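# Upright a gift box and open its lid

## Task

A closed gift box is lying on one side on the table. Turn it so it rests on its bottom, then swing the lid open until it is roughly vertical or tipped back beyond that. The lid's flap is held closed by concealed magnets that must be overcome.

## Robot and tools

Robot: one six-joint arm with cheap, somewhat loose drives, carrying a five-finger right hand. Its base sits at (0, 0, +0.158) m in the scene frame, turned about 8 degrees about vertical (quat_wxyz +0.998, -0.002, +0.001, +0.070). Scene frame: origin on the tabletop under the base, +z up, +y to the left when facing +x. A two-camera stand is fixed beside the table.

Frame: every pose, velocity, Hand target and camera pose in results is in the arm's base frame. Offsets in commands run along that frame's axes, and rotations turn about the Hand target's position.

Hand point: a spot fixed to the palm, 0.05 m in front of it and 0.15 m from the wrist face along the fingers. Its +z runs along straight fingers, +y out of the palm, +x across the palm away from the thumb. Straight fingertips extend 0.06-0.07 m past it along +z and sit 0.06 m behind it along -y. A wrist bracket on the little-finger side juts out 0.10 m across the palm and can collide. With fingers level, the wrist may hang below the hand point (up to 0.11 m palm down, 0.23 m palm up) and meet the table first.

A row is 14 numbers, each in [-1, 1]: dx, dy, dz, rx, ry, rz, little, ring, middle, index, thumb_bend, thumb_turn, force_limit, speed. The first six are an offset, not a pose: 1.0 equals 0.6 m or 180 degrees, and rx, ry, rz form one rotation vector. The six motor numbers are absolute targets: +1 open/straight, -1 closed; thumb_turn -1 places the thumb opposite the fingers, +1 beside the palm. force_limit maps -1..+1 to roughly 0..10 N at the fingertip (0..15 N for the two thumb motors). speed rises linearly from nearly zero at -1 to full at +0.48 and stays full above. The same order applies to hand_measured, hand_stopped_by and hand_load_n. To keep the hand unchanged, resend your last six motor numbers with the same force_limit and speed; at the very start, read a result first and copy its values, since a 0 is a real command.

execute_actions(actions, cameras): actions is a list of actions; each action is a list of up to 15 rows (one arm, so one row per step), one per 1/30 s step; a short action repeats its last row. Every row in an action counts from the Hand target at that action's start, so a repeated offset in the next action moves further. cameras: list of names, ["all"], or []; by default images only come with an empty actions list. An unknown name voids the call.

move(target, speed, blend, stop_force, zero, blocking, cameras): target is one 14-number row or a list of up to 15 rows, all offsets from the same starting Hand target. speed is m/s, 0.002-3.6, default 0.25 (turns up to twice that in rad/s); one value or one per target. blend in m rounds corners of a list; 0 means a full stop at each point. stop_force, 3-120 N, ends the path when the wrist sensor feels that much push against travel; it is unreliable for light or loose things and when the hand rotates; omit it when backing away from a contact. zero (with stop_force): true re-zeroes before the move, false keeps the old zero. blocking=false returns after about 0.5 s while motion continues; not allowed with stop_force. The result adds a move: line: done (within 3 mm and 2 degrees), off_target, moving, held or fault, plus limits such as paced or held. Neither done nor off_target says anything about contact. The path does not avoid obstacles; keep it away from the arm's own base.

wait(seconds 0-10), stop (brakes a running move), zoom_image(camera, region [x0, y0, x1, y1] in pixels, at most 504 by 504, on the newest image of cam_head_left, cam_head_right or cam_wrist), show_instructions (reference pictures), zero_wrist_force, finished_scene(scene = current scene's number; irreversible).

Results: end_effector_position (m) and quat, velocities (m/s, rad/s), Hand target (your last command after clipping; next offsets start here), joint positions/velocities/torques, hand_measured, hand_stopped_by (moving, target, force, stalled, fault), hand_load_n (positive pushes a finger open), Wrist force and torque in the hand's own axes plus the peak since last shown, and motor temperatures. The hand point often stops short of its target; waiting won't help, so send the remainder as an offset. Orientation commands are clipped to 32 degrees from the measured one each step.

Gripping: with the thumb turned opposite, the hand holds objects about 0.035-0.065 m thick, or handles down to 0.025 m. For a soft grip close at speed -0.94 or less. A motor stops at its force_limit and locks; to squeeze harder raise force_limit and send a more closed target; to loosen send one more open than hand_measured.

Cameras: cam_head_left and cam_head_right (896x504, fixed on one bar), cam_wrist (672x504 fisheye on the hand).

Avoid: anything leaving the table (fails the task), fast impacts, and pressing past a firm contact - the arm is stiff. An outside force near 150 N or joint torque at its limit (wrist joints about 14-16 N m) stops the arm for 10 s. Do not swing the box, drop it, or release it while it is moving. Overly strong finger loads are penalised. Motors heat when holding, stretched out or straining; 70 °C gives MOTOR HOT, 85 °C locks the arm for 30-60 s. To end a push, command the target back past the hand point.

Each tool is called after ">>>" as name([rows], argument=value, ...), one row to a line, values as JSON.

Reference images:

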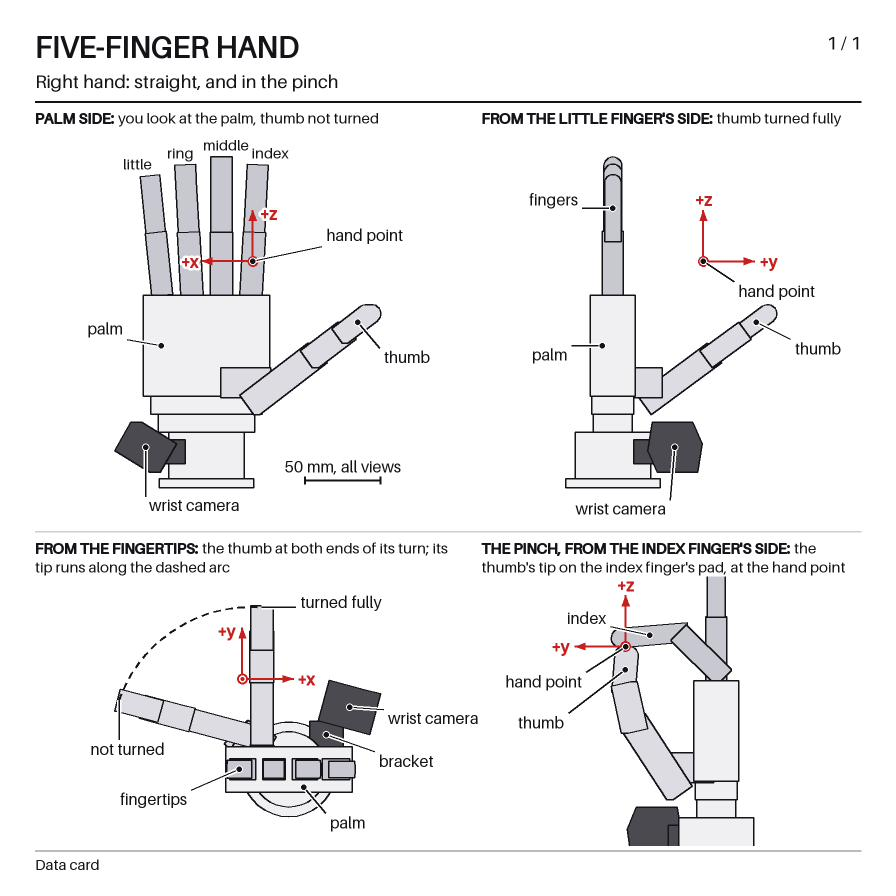

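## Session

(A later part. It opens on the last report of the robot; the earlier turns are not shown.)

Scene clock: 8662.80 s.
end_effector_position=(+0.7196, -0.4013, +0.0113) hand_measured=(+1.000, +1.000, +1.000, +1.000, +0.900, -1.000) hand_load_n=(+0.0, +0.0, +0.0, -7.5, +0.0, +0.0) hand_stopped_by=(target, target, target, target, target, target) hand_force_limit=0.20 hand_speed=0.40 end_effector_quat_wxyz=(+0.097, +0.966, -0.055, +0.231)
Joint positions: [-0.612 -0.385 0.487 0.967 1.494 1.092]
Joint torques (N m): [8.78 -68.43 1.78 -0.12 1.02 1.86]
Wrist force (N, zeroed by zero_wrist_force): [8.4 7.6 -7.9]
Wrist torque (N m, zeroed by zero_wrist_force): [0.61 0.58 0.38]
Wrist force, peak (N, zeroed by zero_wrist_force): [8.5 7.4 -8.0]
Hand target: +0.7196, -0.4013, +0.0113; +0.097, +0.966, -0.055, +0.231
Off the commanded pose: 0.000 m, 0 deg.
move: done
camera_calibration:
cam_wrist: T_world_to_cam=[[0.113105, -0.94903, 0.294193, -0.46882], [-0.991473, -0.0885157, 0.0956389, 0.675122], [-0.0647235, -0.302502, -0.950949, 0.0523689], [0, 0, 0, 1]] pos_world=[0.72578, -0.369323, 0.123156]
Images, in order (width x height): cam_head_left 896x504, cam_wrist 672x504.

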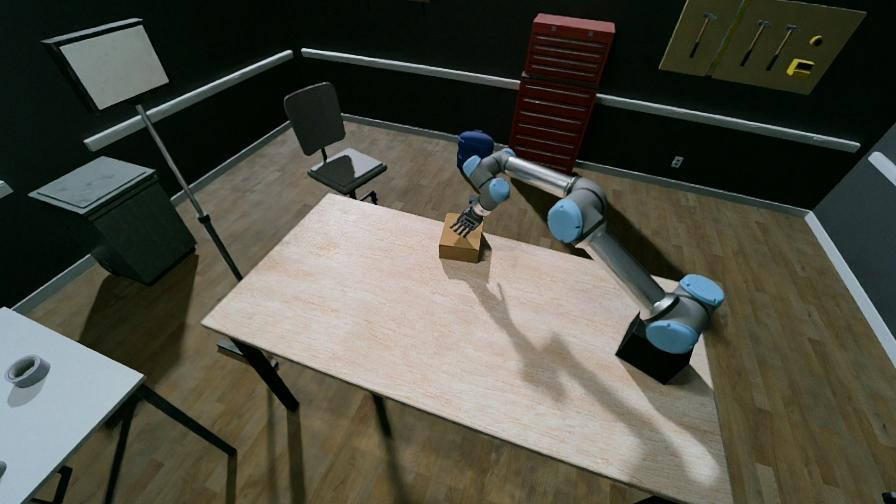

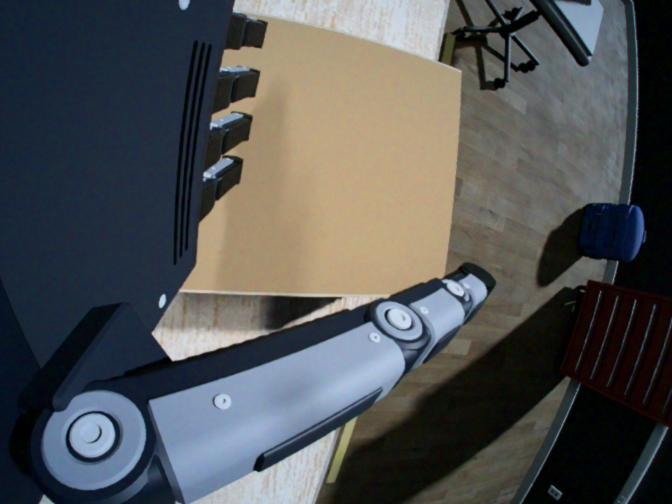

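>>> move([
  [-0.1, 0.07, 0, 0, 0, 0, 1, 1, 1, 1, 0.9, -1, 0.2, 0.4],
  [-0.2, 0.15, -0.0005, 0, 0, 0, 1, 1, 1, 1, 0.9, -1, 0.2, 0.4],
], speed=[0.03, 0.03], blend=0.01, cameras=["cam_wrist", "cam_head_left"])

>>> zoom_image(camera="cam_head_left", region=[410, 200, 540, 310])

Scene clock: 8762.67 s.
end_effector_position=(+0.5996, -0.3113, +0.0110) hand_measured=(+1.000, +1.000, +1.000, +1.000, +0.900, -1.000) hand_load_n=(+0.0, +0.0, +0.0, -0.5, +0.0, +0.0) hand_stopped_by=(target, target, target, target, target, target) hand_force_limit=0.20 hand_speed=0.40 end_effector_quat_wxyz=(+0.097, +0.966, -0.055, +0.231)
Joint positions: [-0.604 -0.814 1.318 0.564 1.498 1.099]
Joint torques (N m): [7.11 -67.27 1.46 -1.41 0.97 1.29]
Wrist force (N, zeroed by zero_wrist_force): [0.3 0.2 0.1]
Wrist torque (N m, zeroed by zero_wrist_force): [0.10 0.07 -0.13]
Wrist force, peak (N, zeroed by zero_wrist_force): [8.6 7.7 -8.2]
Hand target: +0.5996, -0.3113, +0.0110; +0.097, +0.966, -0.055, +0.231
Off the commanded pose: 0.000 m, 0 deg.
move: done
camera_calibration:
cam_wrist: T_world_to_cam=[[0.113105, -0.949027, 0.294204, -0.369747], [-0.991479, -0.0885455, 0.0955447, 0.564147], [-0.064624, -0.302504, -0.950955, 0.0714818], [0, 0, 0, 1]] pos_world=[0.60578, -0.279324, 0.122856]
Images, in order (width x height): cam_head_left 896x504, cam_wrist 672x504.

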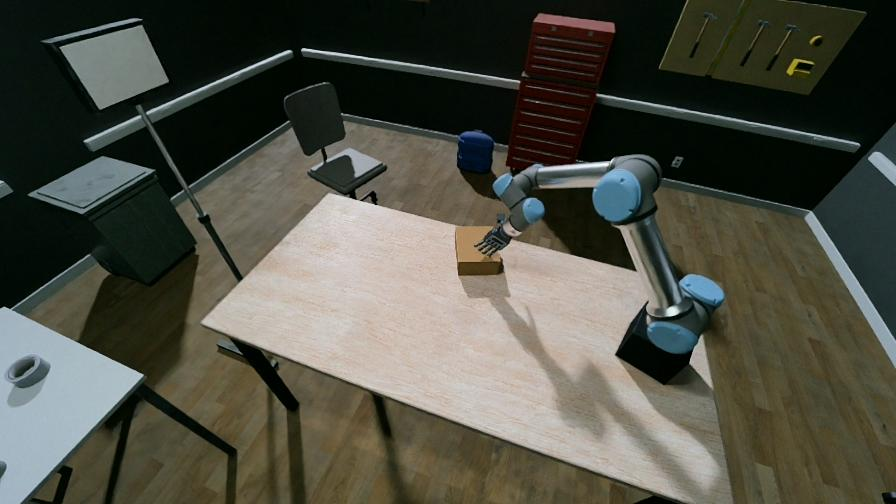

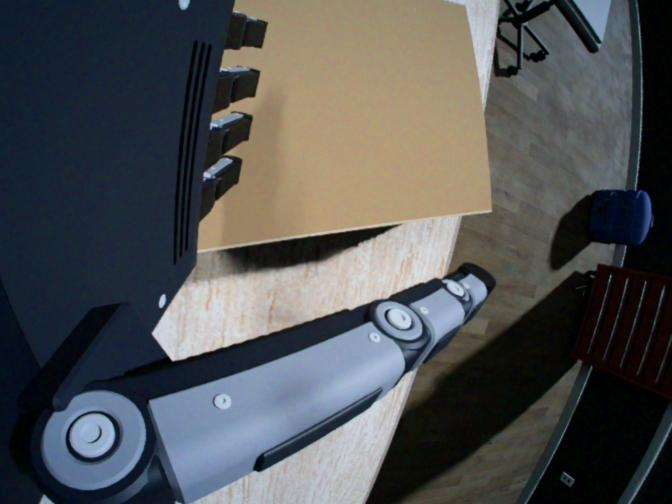

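Scaled by 3.877 from the camera's 896x504 image, which has a finer 1280x720 frame.

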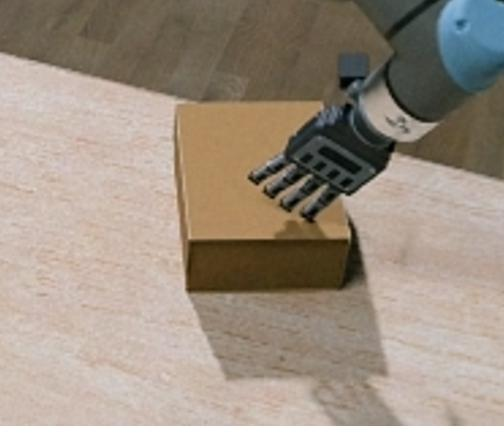

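>>> execute_actions(actions=[], cameras=["cam_head_left", "cam_wrist"])

>>> zoom_image(camera="cam_head_left", region=[410, 200, 540, 310])

Scene clock: 8803.27 s.
end_effector_position=(+0.5996, -0.3113, +0.0110) hand_measured=(+1.000, +1.000, +1.000, +1.000, +0.900, -1.000) hand_load_n=(+0.0, +0.0, +0.0, +0.0, +0.0, +0.0) hand_stopped_by=(target, target, target, target, target, target) hand_force_limit=0.20 hand_speed=0.40 end_effector_quat_wxyz=(+0.097, +0.966, -0.055, +0.231)
Joint positions: [-0.604 -0.814 1.318 0.564 1.498 1.099]
Joint velocities: within noise
Joint torques (N m): [6.61 -66.37 -1.13 -1.46 0.33 1.63]
Motor temperatures (°C): [26 28 26 37 36 33]
Wrist force (N, zeroed by zero_wrist_force): [0.5 0.1 0.1]
Wrist torque (N m, zeroed by zero_wrist_force): [0.08 0.04 -0.12]
Wrist force, peak (N, zeroed by zero_wrist_force): [0.8 0.0 0.3]
Hand target: +0.5996, -0.3113, +0.0110; +0.097, +0.966, -0.055, +0.231
Off the commanded pose: 0.000 m, 0 deg.
camera_calibration:
cam_wrist: T_world_to_cam=[[0.113105, -0.949027, 0.294204, -0.369652], [-0.991479, -0.0885455, 0.0955447, 0.564156], [-0.064624, -0.302504, -0.950955, 0.0715121], [0, 0, 0, 1]] pos_world=[0.60578, -0.279224, 0.122856]
Images, in order (width x height): cam_head_left 896x504, cam_wrist 672x504.

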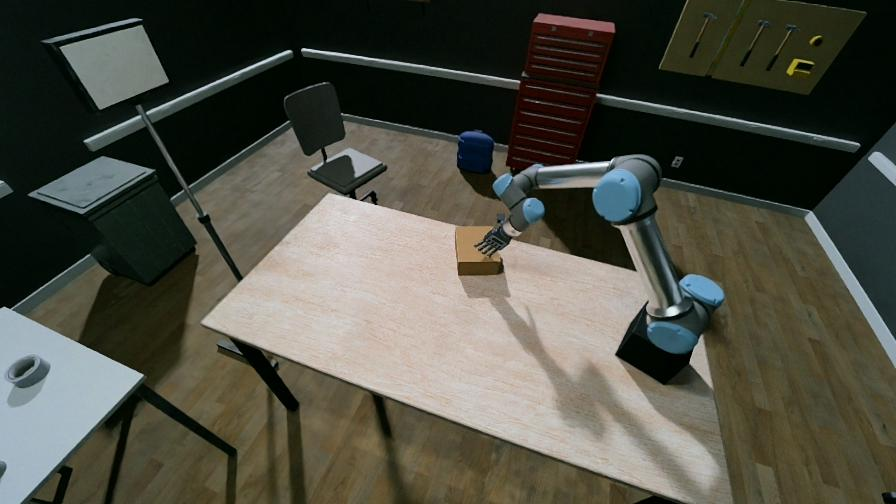

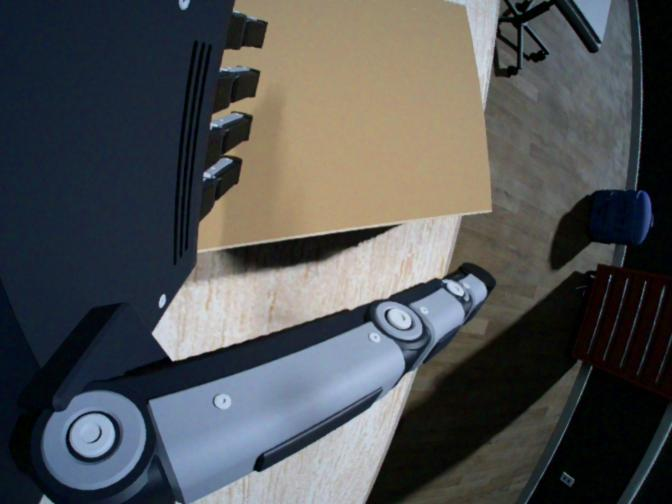

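Scaled by 3.877 from the camera's 896x504 image, which has a finer 1280x720 frame.

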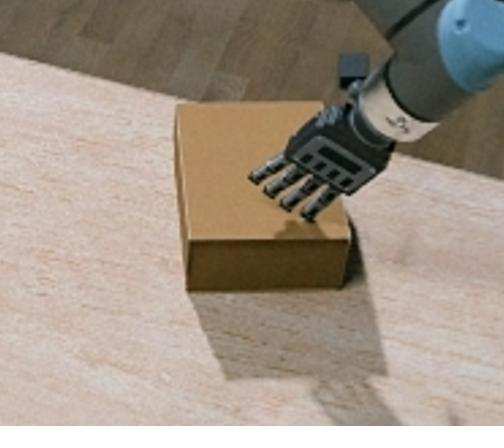

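>>> move([
  [0, 0, 0.02, 0, 0, 0, 1, 1, 1, 1, 0.9, -1, 0.2, 0.4],
  [0.061, -0.0465, 0.02, 0, 0, 0, 1, 1, 1, 1, 0.9, -1, 0.2, 0.4],
], speed=0.1, blend=[0.01, 0])

>>> move(target=[0, 0, -0.06, 0, 0, 0, 1, 1, 1, 1, 0.9, -1, 0.2, 0.4], speed=0.01, stop_force=10)

Scene clock: 8861.60 s.
end_effector_position=(+0.6361, -0.3392, +0.0230) hand_measured=(+1.000, +1.000, +1.000, +1.000, +0.900, -1.000) hand_load_n=(+0.0, +0.0, +0.0, +0.0, +0.0, +0.0) hand_stopped_by=(target, target, target, target, target, target) hand_force_limit=0.20 hand_speed=0.40 end_effector_quat_wxyz=(+0.097, +0.966, -0.055, +0.231)
Joint positions: [-0.607 -0.724 1.117 0.676 1.496 1.096]
Joint torques (N m): [0.03 -28.77 -35.17 4.94 0.97 0.88]
Wrist force (N, zeroed by zero_wrist_force): [0.3 -0.1 0.4]
Wrist torque (N m, zeroed by zero_wrist_force): [0.06 0.01 -0.13]
Wrist force, peak (N, zeroed by zero_wrist_force): [0.9 0.1 0.1]
Hand target: +0.6362, -0.3392, +0.0230; +0.097, +0.966, -0.055, +0.231
Off the commanded pose: 0.000 m, 0 deg.
move: done; blend cut to 0.006 m at target 1

Scene clock: 8864.30 s.
end_effector_position=(+0.6362, -0.3392, +0.0102) hand_measured=(+1.000, +1.000, +1.000, +1.000, +0.900, -1.000) hand_load_n=(+0.0, +0.0, +0.0, -0.5, +0.0, +0.0) hand_stopped_by=(target, target, target, target, target, target) hand_force_limit=0.20 hand_speed=0.40 end_effector_quat_wxyz=(+0.097, +0.966, -0.055, +0.231)
Joint positions: [-0.607 -0.711 1.127 0.652 1.496 1.096]
Joint torques (N m): [5.64 -63.69 -28.53 3.93 1.07 0.78]
Wrist force (N, zeroed by zero_wrist_force): [3.6 0.7 -9.7]
Wrist torque (N m, zeroed by zero_wrist_force): [0.69 0.17 0.08]
Wrist force, peak (N, zeroed by zero_wrist_force): [4.1 0.8 -12.8]
Hand target: +0.6362, -0.3392, +0.0102; +0.097, +0.966, -0.055, +0.231 (not the last commanded pose)
Off the commanded pose: 0.023 m, 0 deg.
move: contact

>>> move(target=[-0.104, 0.084, 0, 0, 0, 0, 1, 1, 1, 1, 0.9, -1, 0.2, 0.4], speed=0.025, cameras=["cam_head_left"])

>>> zoom_image(camera="cam_head_left", region=[410, 200, 540, 310])

Scene clock: 8872.30 s.
end_effector_position=(+0.5738, -0.2888, +0.0102) hand_measured=(+1.000, +1.000, +1.000, +1.000, +0.900, -1.000) hand_load_n=(+0.0, +0.0, +0.0, -0.5, +0.0, +0.0) hand_stopped_by=(target, target, target, target, target, target) hand_force_limit=0.20 hand_speed=0.40 end_effector_quat_wxyz=(+0.097, +0.966, -0.055, +0.231)
Joint positions: [-0.596 -0.881 1.443 0.506 1.502 1.106]
Joint torques (N m): [6.78 -62.27 -0.14 -1.43 1.15 1.43]
Wrist force (N, zeroed by zero_wrist_force): [0.8 0.6 0.1]
Wrist torque (N m, zeroed by zero_wrist_force): [0.08 0.10 -0.10]
Wrist force, peak (N, zeroed by zero_wrist_force): [3.8 0.3 -10.1]
Hand target: +0.5738, -0.2888, +0.0102; +0.097, +0.966, -0.055, +0.231
Off the commanded pose: 0.000 m, 0 deg.
move: done
Images, in order (width x height): cam_head_left 896x504.

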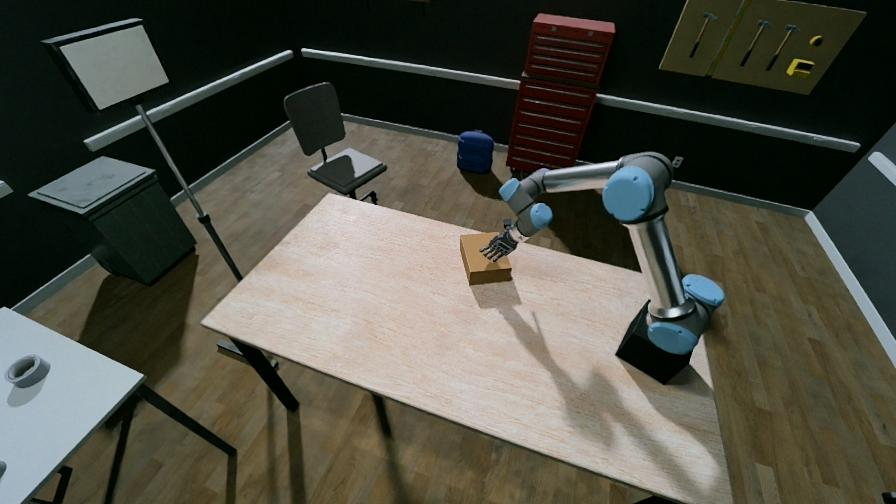

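Scaled by 3.877 from the camera's 896x504 image, which has a finer 1280x720 frame.

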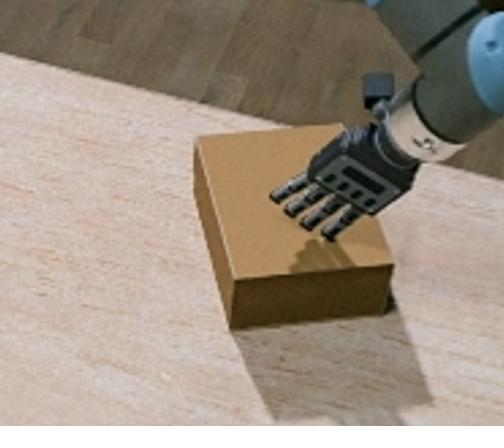

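>>> move([
  [0, 0, 0.0833, 0, 0, 0, 1, 1, 1, 1, 0.9, -1, 0.2, 0.4],
  [0.0128, 0.225, 0.0833, -0.1065, -0.3257, -0.178, 1, -1, -1, 0.22, 0.9, -1, 0.2, 0.4],
  [0.0128, 0.225, -0.2037, -0.1065, -0.3257, -0.178, 1, -1, -1, 0.22, 0.9, -1, 0.2, 0.4],
], speed=[0.15, 0.25, 0.15], cameras=["cam_head_left", "cam_wrist"])

Scene clock: 8929.87 s.
end_effector_position=(+0.5815, -0.1538, -0.1120) hand_measured=(+1.000, -1.000, -1.000, +0.220, +0.900, -1.000) hand_load_n=(+0.0, +0.0, +0.0, -0.5, +0.0, +0.0) hand_stopped_by=(target, target, target, target, target, target) hand_force_limit=0.20 hand_speed=0.40 end_effector_quat_wxyz=(+0.266, +0.653, -0.309, +0.638)
Joint positions: [-0.14 -0.622 1.922 -1.242 2.267 1.655]
Joint torques (N m): [-5.45 -22.71 -20.36 -3.68 -0.42 -0.8]
Wrist force (N, zeroed by zero_wrist_force): [0.0 -0.2 -0.2]
Wrist torque (N m, zeroed by zero_wrist_force): [-0.01 -0.03 -0.08]
Wrist force, peak (N, zeroed by zero_wrist_force): [1.0 1.0 -0.3]
Hand target: +0.5815, -0.1538, -0.1120; +0.266, +0.653, -0.309, +0.638
Off the commanded pose: 0.000 m, 0 deg.
move: done
camera_calibration:
cam_wrist: T_world_to_cam=[[-0.716261, -0.652403, 0.247668, 0.340696], [-0.515292, 0.255137, -0.818156, 0.245583], [0.470578, -0.713635, -0.518923, -0.324953], [0, 0, 0, 1]] pos_world=[0.52349, -0.0722841, -0.0520805]
Images, in order (width x height): cam_head_left 896x504, cam_wrist 672x504.

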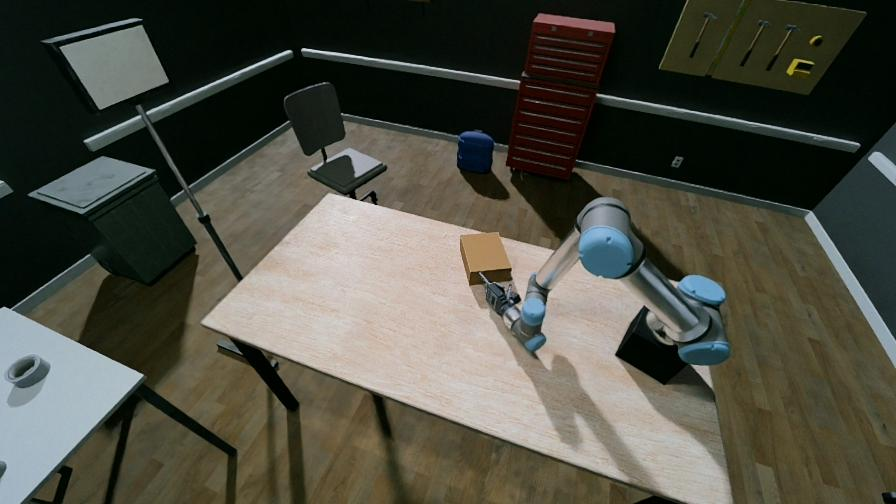

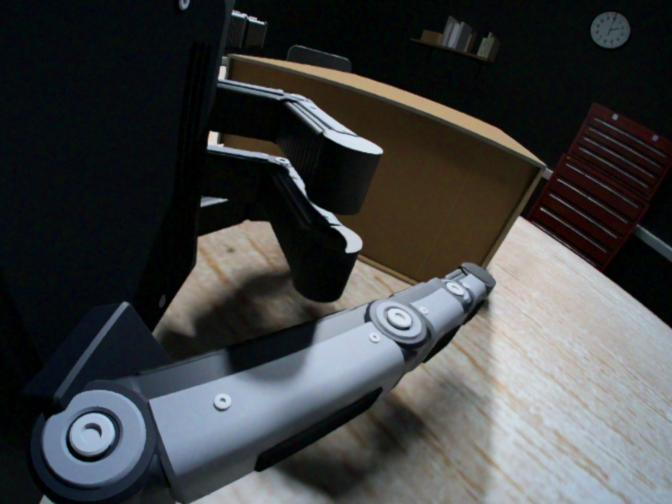

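>>> move(target=[0, 0, -0.055, 0, 0, 0, 1, -1, -1, 0.22, 0.9, -1, 0.2, 0.4], speed=0.006, stop_force=3)

Scene clock: 8942.50 s.
end_effector_position=(+0.5815, -0.1538, -0.1369) hand_measured=(+1.000, -1.000, -1.000, +0.220, +0.900, -1.000) hand_load_n=(+0.0, +0.0, +0.0, -1.5, +0.0, +0.0) hand_stopped_by=(target, target, target, target, target, target) hand_force_limit=0.20 hand_speed=0.40 end_effector_quat_wxyz=(+0.266, +0.653, -0.309, +0.638)
Joint positions: [-0.14 -0.562 1.9 -1.28 2.267 1.655]
Joint torques (N m): [-5.2 -59.92 6.36 2.19 -0.4 0.59]
Wrist force (N, zeroed by zero_wrist_force): [3.0 -0.1 -1.7]
Wrist torque (N m, zeroed by zero_wrist_force): [0.00 0.13 -0.06]
Wrist force, peak (N, zeroed by zero_wrist_force): [5.7 -0.4 -2.1]
Hand target: +0.5815, -0.1538, -0.1369; +0.266, +0.653, -0.309, +0.638 (not the last commanded pose)
Off the commanded pose: 0.008 m, 0 deg.
move: contact

>>> move([
  [0, 0, 0.0050, 0, 0, 0, 1, -1, -1, 0.22, 0.9, -1, 0.2, 0.4],
  [0.0157, -0.0457, 0.0043, 0, 0, 0, 1, -1, -1, 0.22, 0.9, -1, 0.2, 0.4],
], speed=[0.02, 0.03], cameras=["cam_wrist"])

>>> zoom_image(camera="cam_wrist", region=[200, 0, 420, 165])

>>> zoom_image(camera="cam_wrist", region=[200, 130, 440, 310])

Scene clock: 8960.40 s.
end_effector_position=(+0.5909, -0.1811, -0.1344) hand_measured=(+1.000, -1.000, -1.000, +0.220, +0.900, -1.000) hand_load_n=(+0.0, +0.0, +0.5, -0.5, +0.0, +0.0) hand_stopped_by=(target, target, target, target, target, target) hand_force_limit=0.20 hand_speed=0.40 end_effector_quat_wxyz=(+0.266, +0.653, -0.309, +0.638)
Joint positions: [-0.196 -0.564 1.885 -1.265 2.211 1.651]
Joint torques (N m): [-6.06 -22.84 -16.2 2.31 -0.67 -0.6]
Wrist force (N, zeroed by zero_wrist_force): [0.8 -1.0 -1.5]
Wrist torque (N m, zeroed by zero_wrist_force): [0.10 0.10 -0.10]
Wrist force, peak (N, zeroed by zero_wrist_force): [3.3 0.2 -1.8]
Hand target: +0.5909, -0.1812, -0.1344; +0.266, +0.653, -0.309, +0.638
Off the commanded pose: 0.000 m, 0 deg.
move: done
camera_calibration:
cam_wrist: T_world_to_cam=[[-0.716261, -0.652403, 0.247668, 0.335101], [-0.515292, 0.255137, -0.818156, 0.239091], [0.470578, -0.713635, -0.518923, -0.360554], [0, 0, 0, 1]] pos_world=[0.53289, -0.0996841, -0.0744805]
Images, in order (width x height): cam_wrist 672x504.

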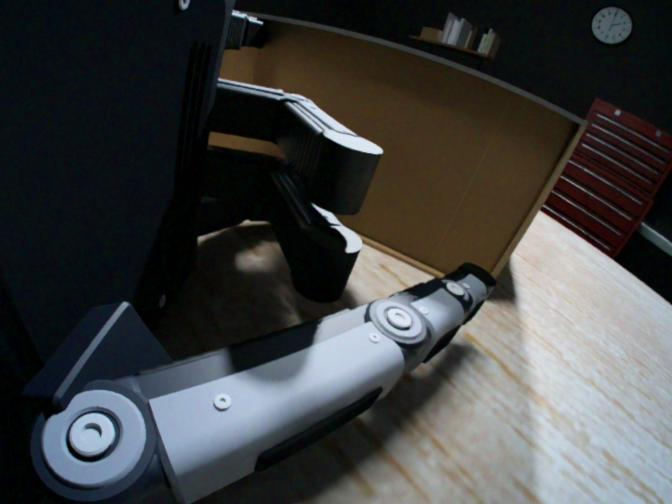

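Scaled by 2.291 from the camera's 672x504 image, which has a finer 960x720 frame.

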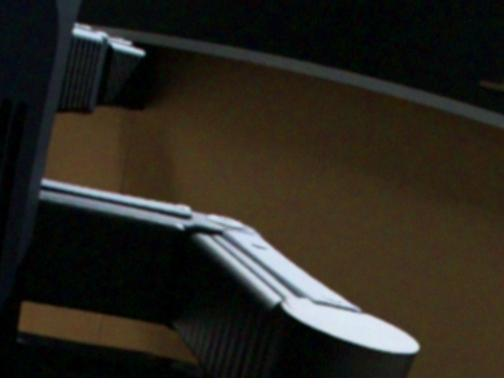

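Scaled by 2.100 from the camera's 672x504 image, which has a finer 960x720 frame.

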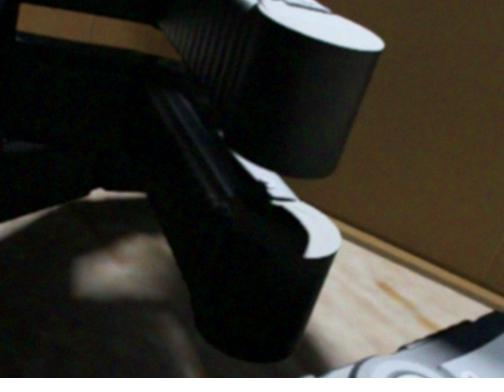

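>>> move(target=[0.0081, -0.0236, 0, 0, 0, 0, 1, -1, -1, 0.22, 0.9, -1, 0.2, 0.4], speed=0.005, stop_force=3, cameras=["cam_wrist"])

>>> zoom_image(camera="cam_wrist", region=[200, 0, 420, 165])

Scene clock: 8970.97 s.
end_effector_position=(+0.5958, -0.1954, -0.1344) hand_measured=(+1.000, -1.000, -1.000, +0.220, +0.900, -1.000) hand_load_n=(+0.0, +0.0, +0.0, -1.0, +0.0, +0.0) hand_stopped_by=(target, target, target, target, target, target) hand_force_limit=0.20 hand_speed=0.40 end_effector_quat_wxyz=(+0.266, +0.653, -0.309, +0.638)
Joint positions: [-0.225 -0.562 1.874 -1.258 2.182 1.649]
Joint torques (N m): [-8.76 -22.58 -17.59 2.31 -0.71 -1.23]
Wrist force (N, zeroed by zero_wrist_force): [2.2 -1.3 -2.5]
Wrist torque (N m, zeroed by zero_wrist_force): [0.03 0.09 -0.04]
Wrist force, peak (N, zeroed by zero_wrist_force): [2.3 -1.5 -2.3]
Hand target: +0.5958, -0.1954, -0.1344; +0.266, +0.653, -0.309, +0.638
Off the commanded pose: 0.000 m, 0 deg.
move: done
camera_calibration:
cam_wrist: T_world_to_cam=[[-0.716261, -0.652403, 0.247668, 0.329371], [-0.515292, 0.255137, -0.818156, 0.245157], [0.470578, -0.713635, -0.518923, -0.373046], [0, 0, 0, 1]] pos_world=[0.53779, -0.113884, -0.0745805]
Images, in order (width x height): cam_wrist 672x504.

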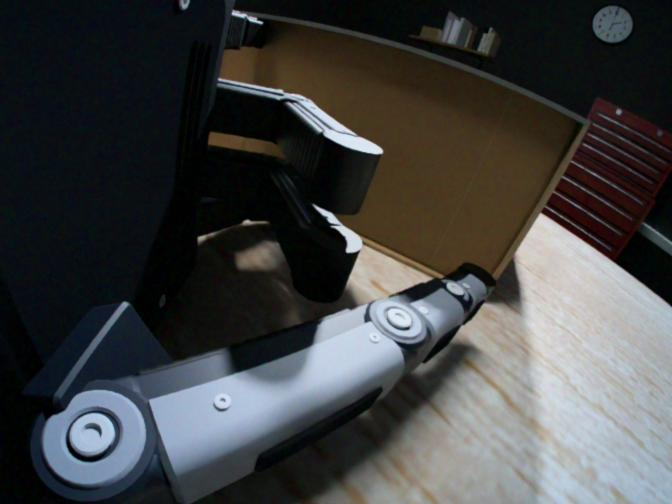

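Scaled by 2.291 from the camera's 672x504 image, which has a finer 960x720 frame.

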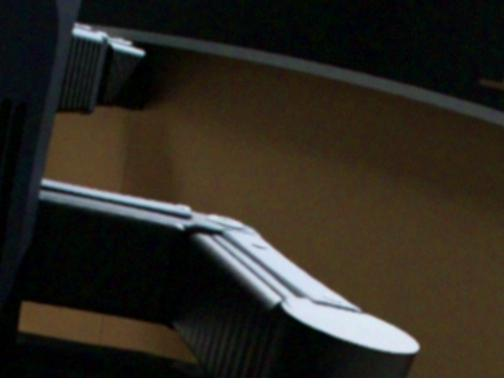

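>>> move(target=[0, 0, -0.02, 0, 0, 0, 1, -1, -1, 0.22, 0.9, -1, 0.2, 0.4], speed=0.005, stop_force=10, zero=false, cameras=["cam_wrist"])

>>> zoom_image(camera="cam_wrist", region=[350, 170, 590, 290])

Scene clock: 8989.70 s.
end_effector_position=(+0.5958, -0.1954, -0.1402) hand_measured=(+1.000, -1.000, -1.000, +0.220, +0.900, -1.000) hand_load_n=(+0.0, +0.0, +0.0, -6.5, +0.0, +0.0) hand_stopped_by=(target, target, target, target, target, target) hand_force_limit=0.20 hand_speed=0.40 end_effector_quat_wxyz=(+0.266, +0.653, -0.309, +0.638)
Joint positions: [-0.225 -0.548 1.868 -1.266 2.182 1.649]
Joint torques (N m): [-7.47 -56.17 6.25 3.31 -0.76 1.06]
Wrist force (N, zeroed by zero_wrist_force): [10.5 1.1 -5.6]
Wrist torque (N m, zeroed by zero_wrist_force): [0.08 0.46 0.06]
Wrist force, peak (N, zeroed by zero_wrist_force): [12.4 0.6 -5.4]
Hand target: +0.5958, -0.1954, -0.1402; +0.266, +0.653, -0.309, +0.638 (not the last commanded pose)
Off the commanded pose: 0.006 m, 0 deg.
move: contact
camera_calibration:
cam_wrist: T_world_to_cam=[[-0.716261, -0.652403, 0.247668, 0.330808], [-0.515292, 0.255137, -0.818156, 0.240411], [0.470578, -0.713635, -0.518923, -0.376055], [0, 0, 0, 1]] pos_world=[0.53779, -0.113884, -0.0803805]
Images, in order (width x height): cam_wrist 672x504.

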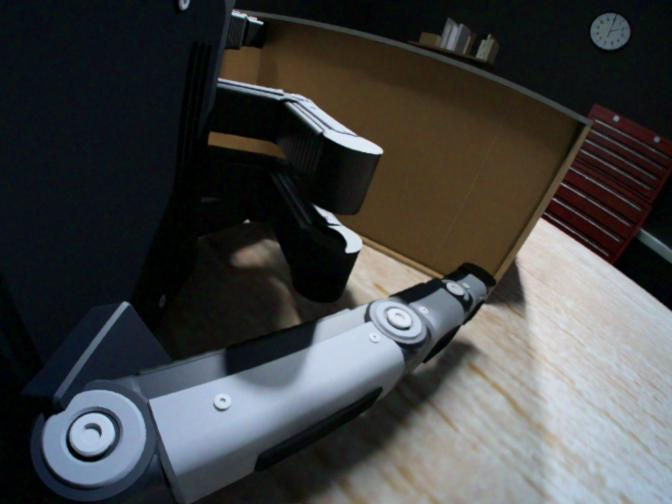

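Scaled by 2.100 from the camera's 672x504 image, which has a finer 960x720 frame.

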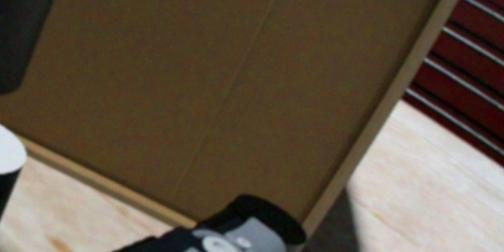

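>>> move(target=[-0.0012, -0.0004, -0.008, 0.01085, -0.03152, 0, 1, -1, -1, 0.22, 0.9, -1, 0.2, 0.4], speed=0.05, cameras=["cam_wrist", "cam_head_left"])

>>> zoom_image(camera="cam_wrist", region=[350, 170, 590, 290])

>>> zoom_image(camera="cam_head_left", region=[440, 220, 540, 310])

Scene clock: 9016.43 s.
end_effector_position=(+0.5951, -0.1956, -0.1450) hand_measured=(+1.000, -1.000, -1.000, +0.218, +0.900, -1.000) hand_load_n=(+0.0, +0.0, +0.0, -11.5, +0.0, +0.0) hand_stopped_by=(target, target, target, target, target, target) hand_force_limit=0.20 hand_speed=0.40 end_effector_quat_wxyz=(+0.239, +0.625, -0.333, +0.664)
Joint positions: [-0.231 -0.531 1.888 -1.352 2.175 1.716]
Joint torques (N m): [-10.24 -11.12 8.69 0.19 -2.12 3.76]
Wrist force (N, zeroed by zero_wrist_force): [30.3 -3.6 -11.1]
Wrist torque (N m, zeroed by zero_wrist_force): [0.06 1.38 -0.20]
Wrist force, peak (N, zeroed by zero_wrist_force): [30.3 -3.6 -11.1]
Hand target: +0.5950, -0.1956, -0.1450; +0.239, +0.625, -0.333, +0.664
Off the commanded pose: 0.000 m, 0 deg.
move: done
camera_calibration:
cam_wrist: T_world_to_cam=[[-0.736071, -0.65928, 0.15346, 0.328039], [-0.432493, 0.283652, -0.855857, 0.187075], [0.52072, -0.696342, -0.493922, -0.401184], [0, 0, 0, 1]] pos_world=[0.531273, -0.116156, -0.0883848]
Images, in order (width x height): cam_head_left 896x504, cam_wrist 672x504.

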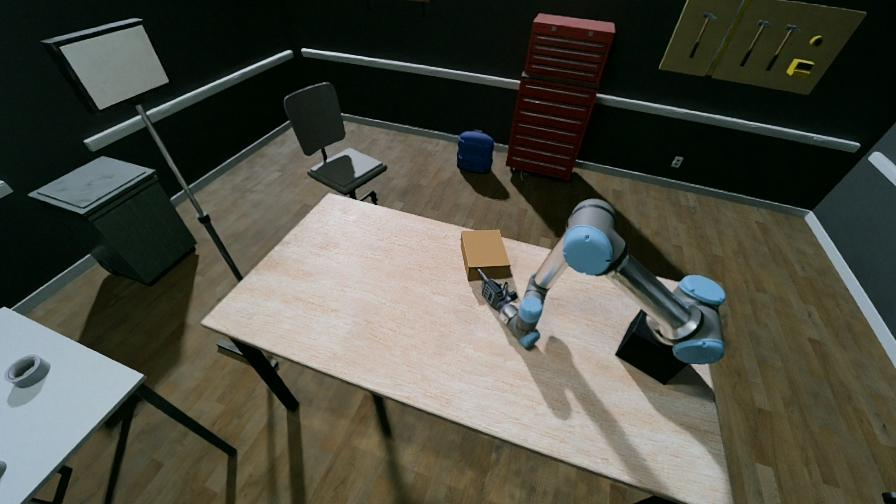

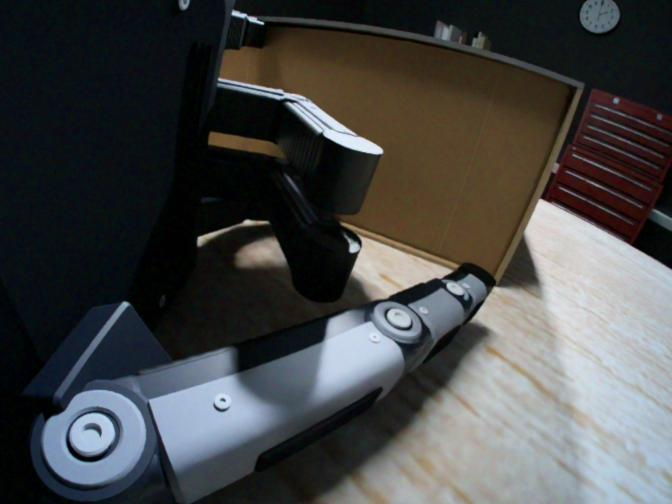

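Scaled by 2.100 from the camera's 672x504 image, which has a finer 960x720 frame.

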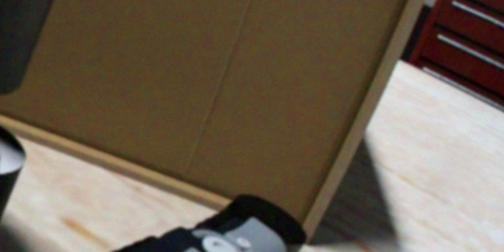

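Scaled by 5.040 from the camera's 896x504 image, which has a finer 1280x720 frame.

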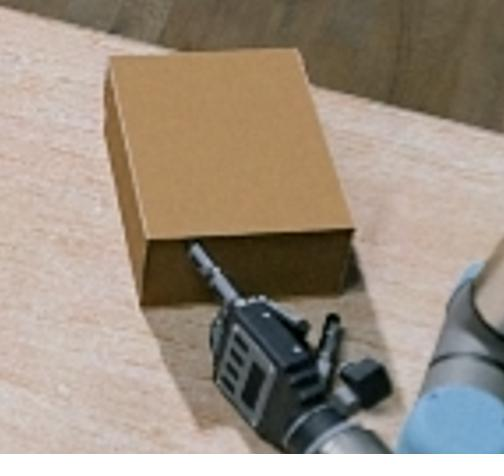

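>>> zoom_image(camera="cam_wrist", region=[210, 0, 350, 105])

>>> zoom_image(camera="cam_wrist", region=[220, 180, 400, 315])

Scaled by 3.600 from the camera's 672x504 image, which has a finer 960x720 frame.

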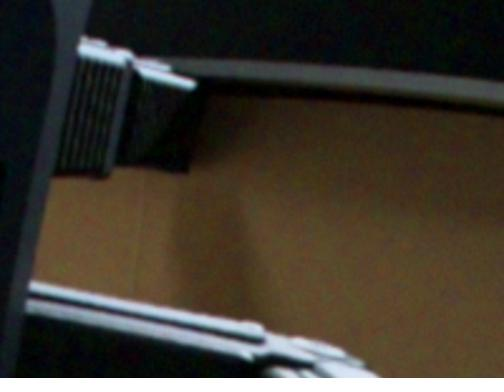

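Scaled by 2.800 from the camera's 672x504 image, which has a finer 960x720 frame.

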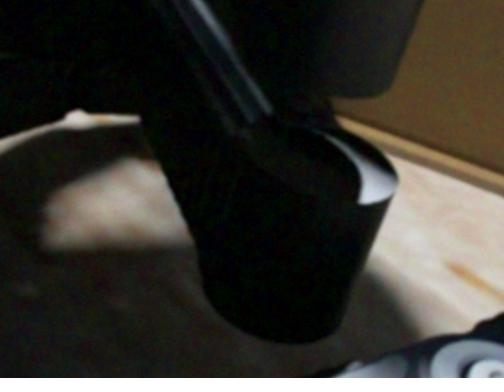

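>>> move(target=[0, 0, 0, 0.00543, -0.01576, 0, 1, -1, -1, 0.22, 0.9, -1, 0.2, 0.4], speed=0.03, cameras=["cam_wrist", "cam_head_left"])

>>> zoom_image(camera="cam_wrist", region=[210, 0, 350, 105])

>>> zoom_image(camera="cam_wrist", region=[350, 170, 590, 290])

>>> zoom_image(camera="cam_head_left", region=[450, 220, 530, 290])

Scene clock: 9117.27 s.
end_effector_position=(+0.5950, -0.1956, -0.1450) hand_measured=(+1.000, -1.000, -1.000, +0.218, +0.900, -1.000) hand_load_n=(+0.0, +0.0, +0.0, -8.5, +0.0, +0.5) hand_stopped_by=(target, target, target, target, target, target) hand_force_limit=0.20 hand_speed=0.40 end_effector_quat_wxyz=(+0.226, +0.611, -0.344, +0.677)
Joint positions: [-0.234 -0.527 1.898 -1.391 2.173 1.75]
Joint torques (N m): [-7.92 -14.9 7.7 -1.26 -2.49 3.44]
Wrist force (N, zeroed by zero_wrist_force): [22.2 -1.3 -8.0]
Wrist torque (N m, zeroed by zero_wrist_force): [0.07 0.98 -0.11]
Wrist force, peak (N, zeroed by zero_wrist_force): [30.8 -3.7 -11.6]
Hand target: +0.5950, -0.1956, -0.1450; +0.226, +0.611, -0.344, +0.677
Off the commanded pose: 0.000 m, 0 deg.
move: done
camera_calibration:
cam_wrist: T_world_to_cam=[[-0.742525, -0.661439, 0.105612, 0.324504], [-0.389765, 0.29844, -0.871216, 0.162259], [0.544738, -0.688064, -0.479405, -0.411812], [0, 0, 0, 1]] pos_world=[0.528525, -0.117138, -0.0903332]
Images, in order (width x height): cam_head_left 896x504, cam_wrist 672x504.

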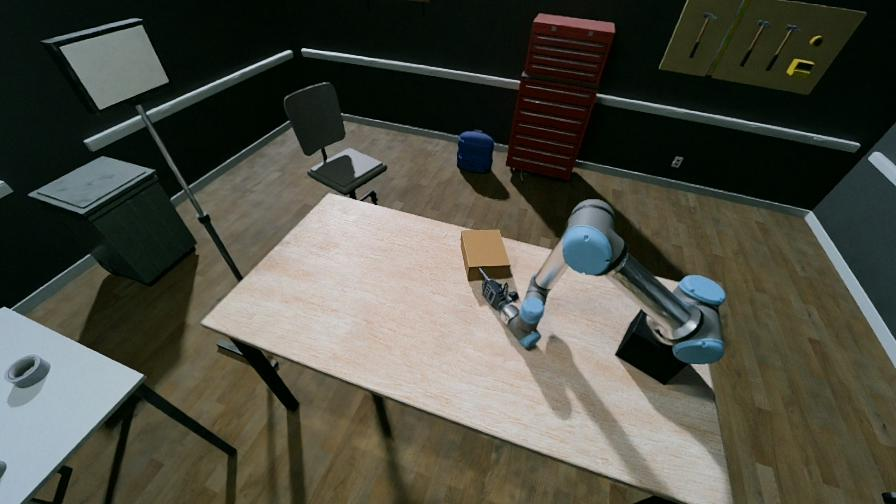

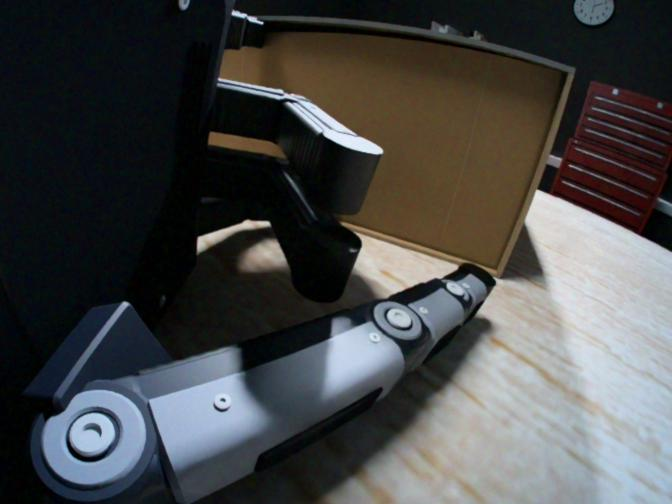

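Scaled by 3.600 from the camera's 672x504 image, which has a finer 960x720 frame.

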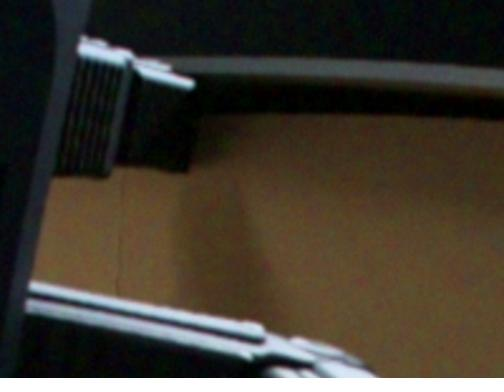

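Scaled by 2.100 from the camera's 672x504 image, which has a finer 960x720 frame.

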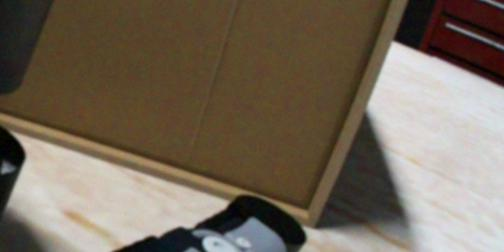

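Scaled by 6.300 from the camera's 896x504 image, which has a finer 1280x720 frame.

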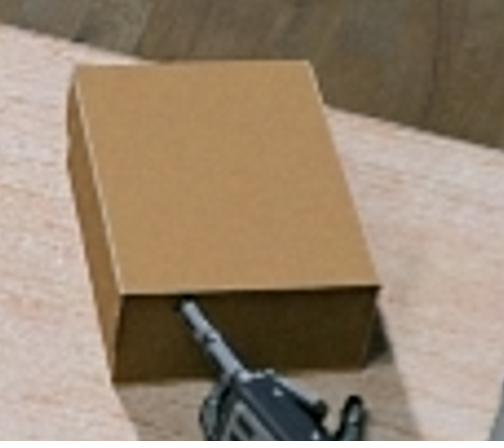

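>>> move(target=[0, 0, 0, 0.00724, -0.02101, 0, 1, -1, -1, 0.22, 0.9, -1, 0.2, 0.4], speed=0.03, cameras=["cam_wrist", "cam_head_left", "cam_head_right"])

>>> zoom_image(camera="cam_wrist", region=[210, 0, 590, 290])

>>> zoom_image(camera="cam_head_left", region=[450, 220, 530, 290])

Scene clock: 9127.03 s.
end_effector_position=(+0.5950, -0.1956, -0.1450) hand_measured=(+1.000, -1.000, -1.000, +0.220, +0.900, -1.000) hand_load_n=(+0.0, +0.0, +0.0, -3.5, +0.0, +0.5) hand_stopped_by=(target, target, target, target, target, target) hand_force_limit=0.20 hand_speed=0.40 end_effector_quat_wxyz=(+0.207, +0.591, -0.359, +0.692)
Joint positions: [-0.236 -0.521 1.91 -1.443 2.171 1.796]
Joint torques (N m): [-6.38 -18.97 6.83 -2.56 -1.87 2.09]
Wrist force (N, zeroed by zero_wrist_force): [9.5 0.4 -3.0]
Wrist torque (N m, zeroed by zero_wrist_force): [0.09 0.44 -0.16]
Wrist force, peak (N, zeroed by zero_wrist_force): [22.5 -1.4 -7.8]
Hand target: +0.5950, -0.1956, -0.1450; +0.207, +0.590, -0.359, +0.692
Off the commanded pose: 0.000 m, 0 deg.
move: done
camera_calibration:
cam_wrist: T_world_to_cam=[[-0.74736, -0.663127, 0.0414206, 0.317767], [-0.331692, 0.318355, -0.888049, 0.129193], [0.575703, -0.677431, -0.457879, -0.424989], [0, 0, 0, 1]] pos_world=[0.525006, -0.11831, -0.0930262]

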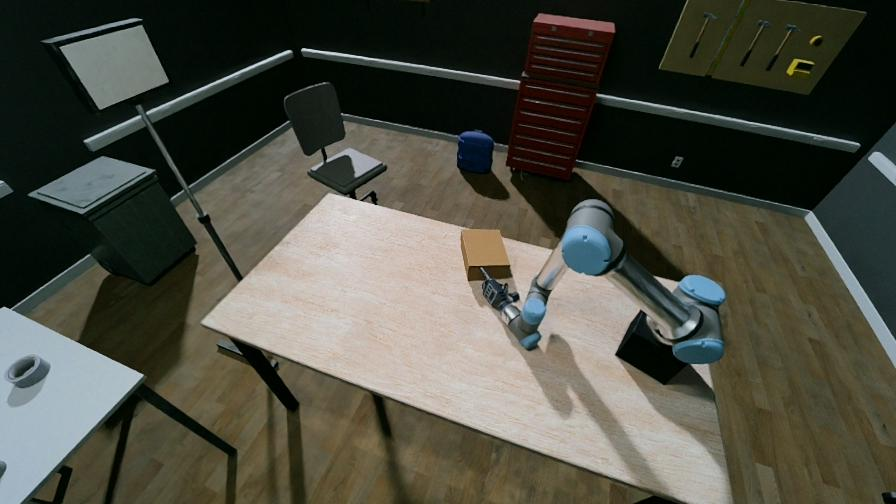

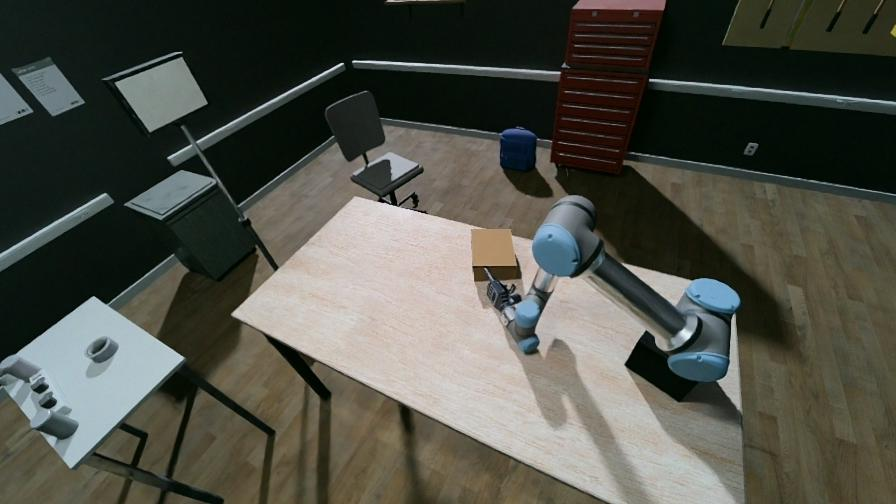

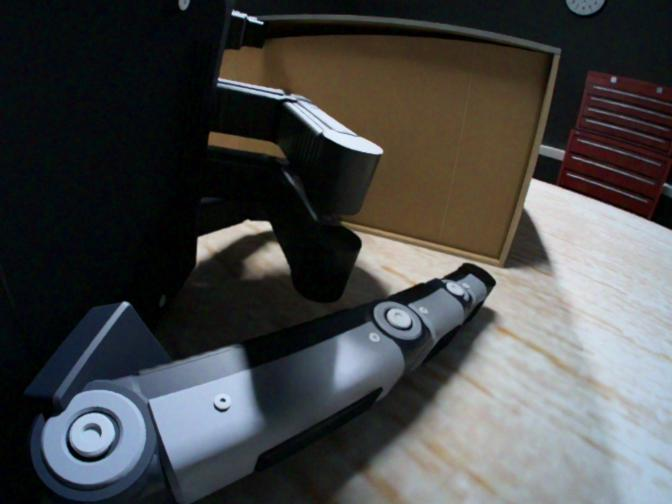

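Scaled by 1.326 from the camera's 672x504 image, which has a finer 960x720 frame.

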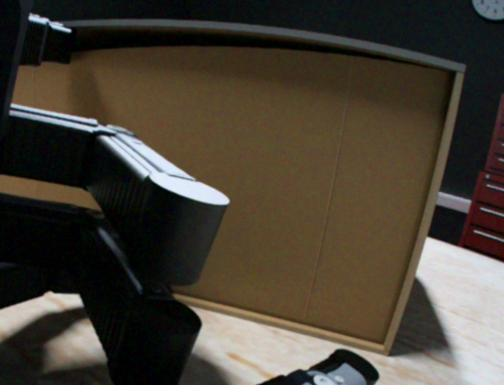

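Scaled by 6.300 from the camera's 896x504 image, which has a finer 1280x720 frame.

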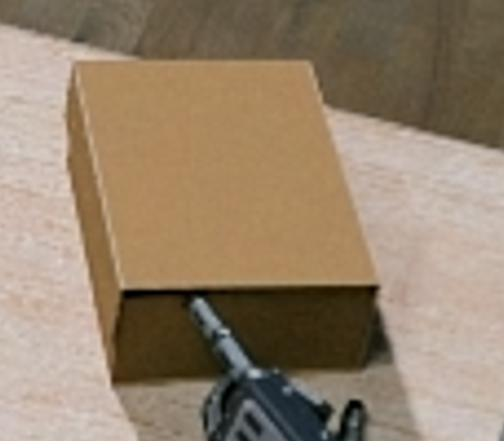

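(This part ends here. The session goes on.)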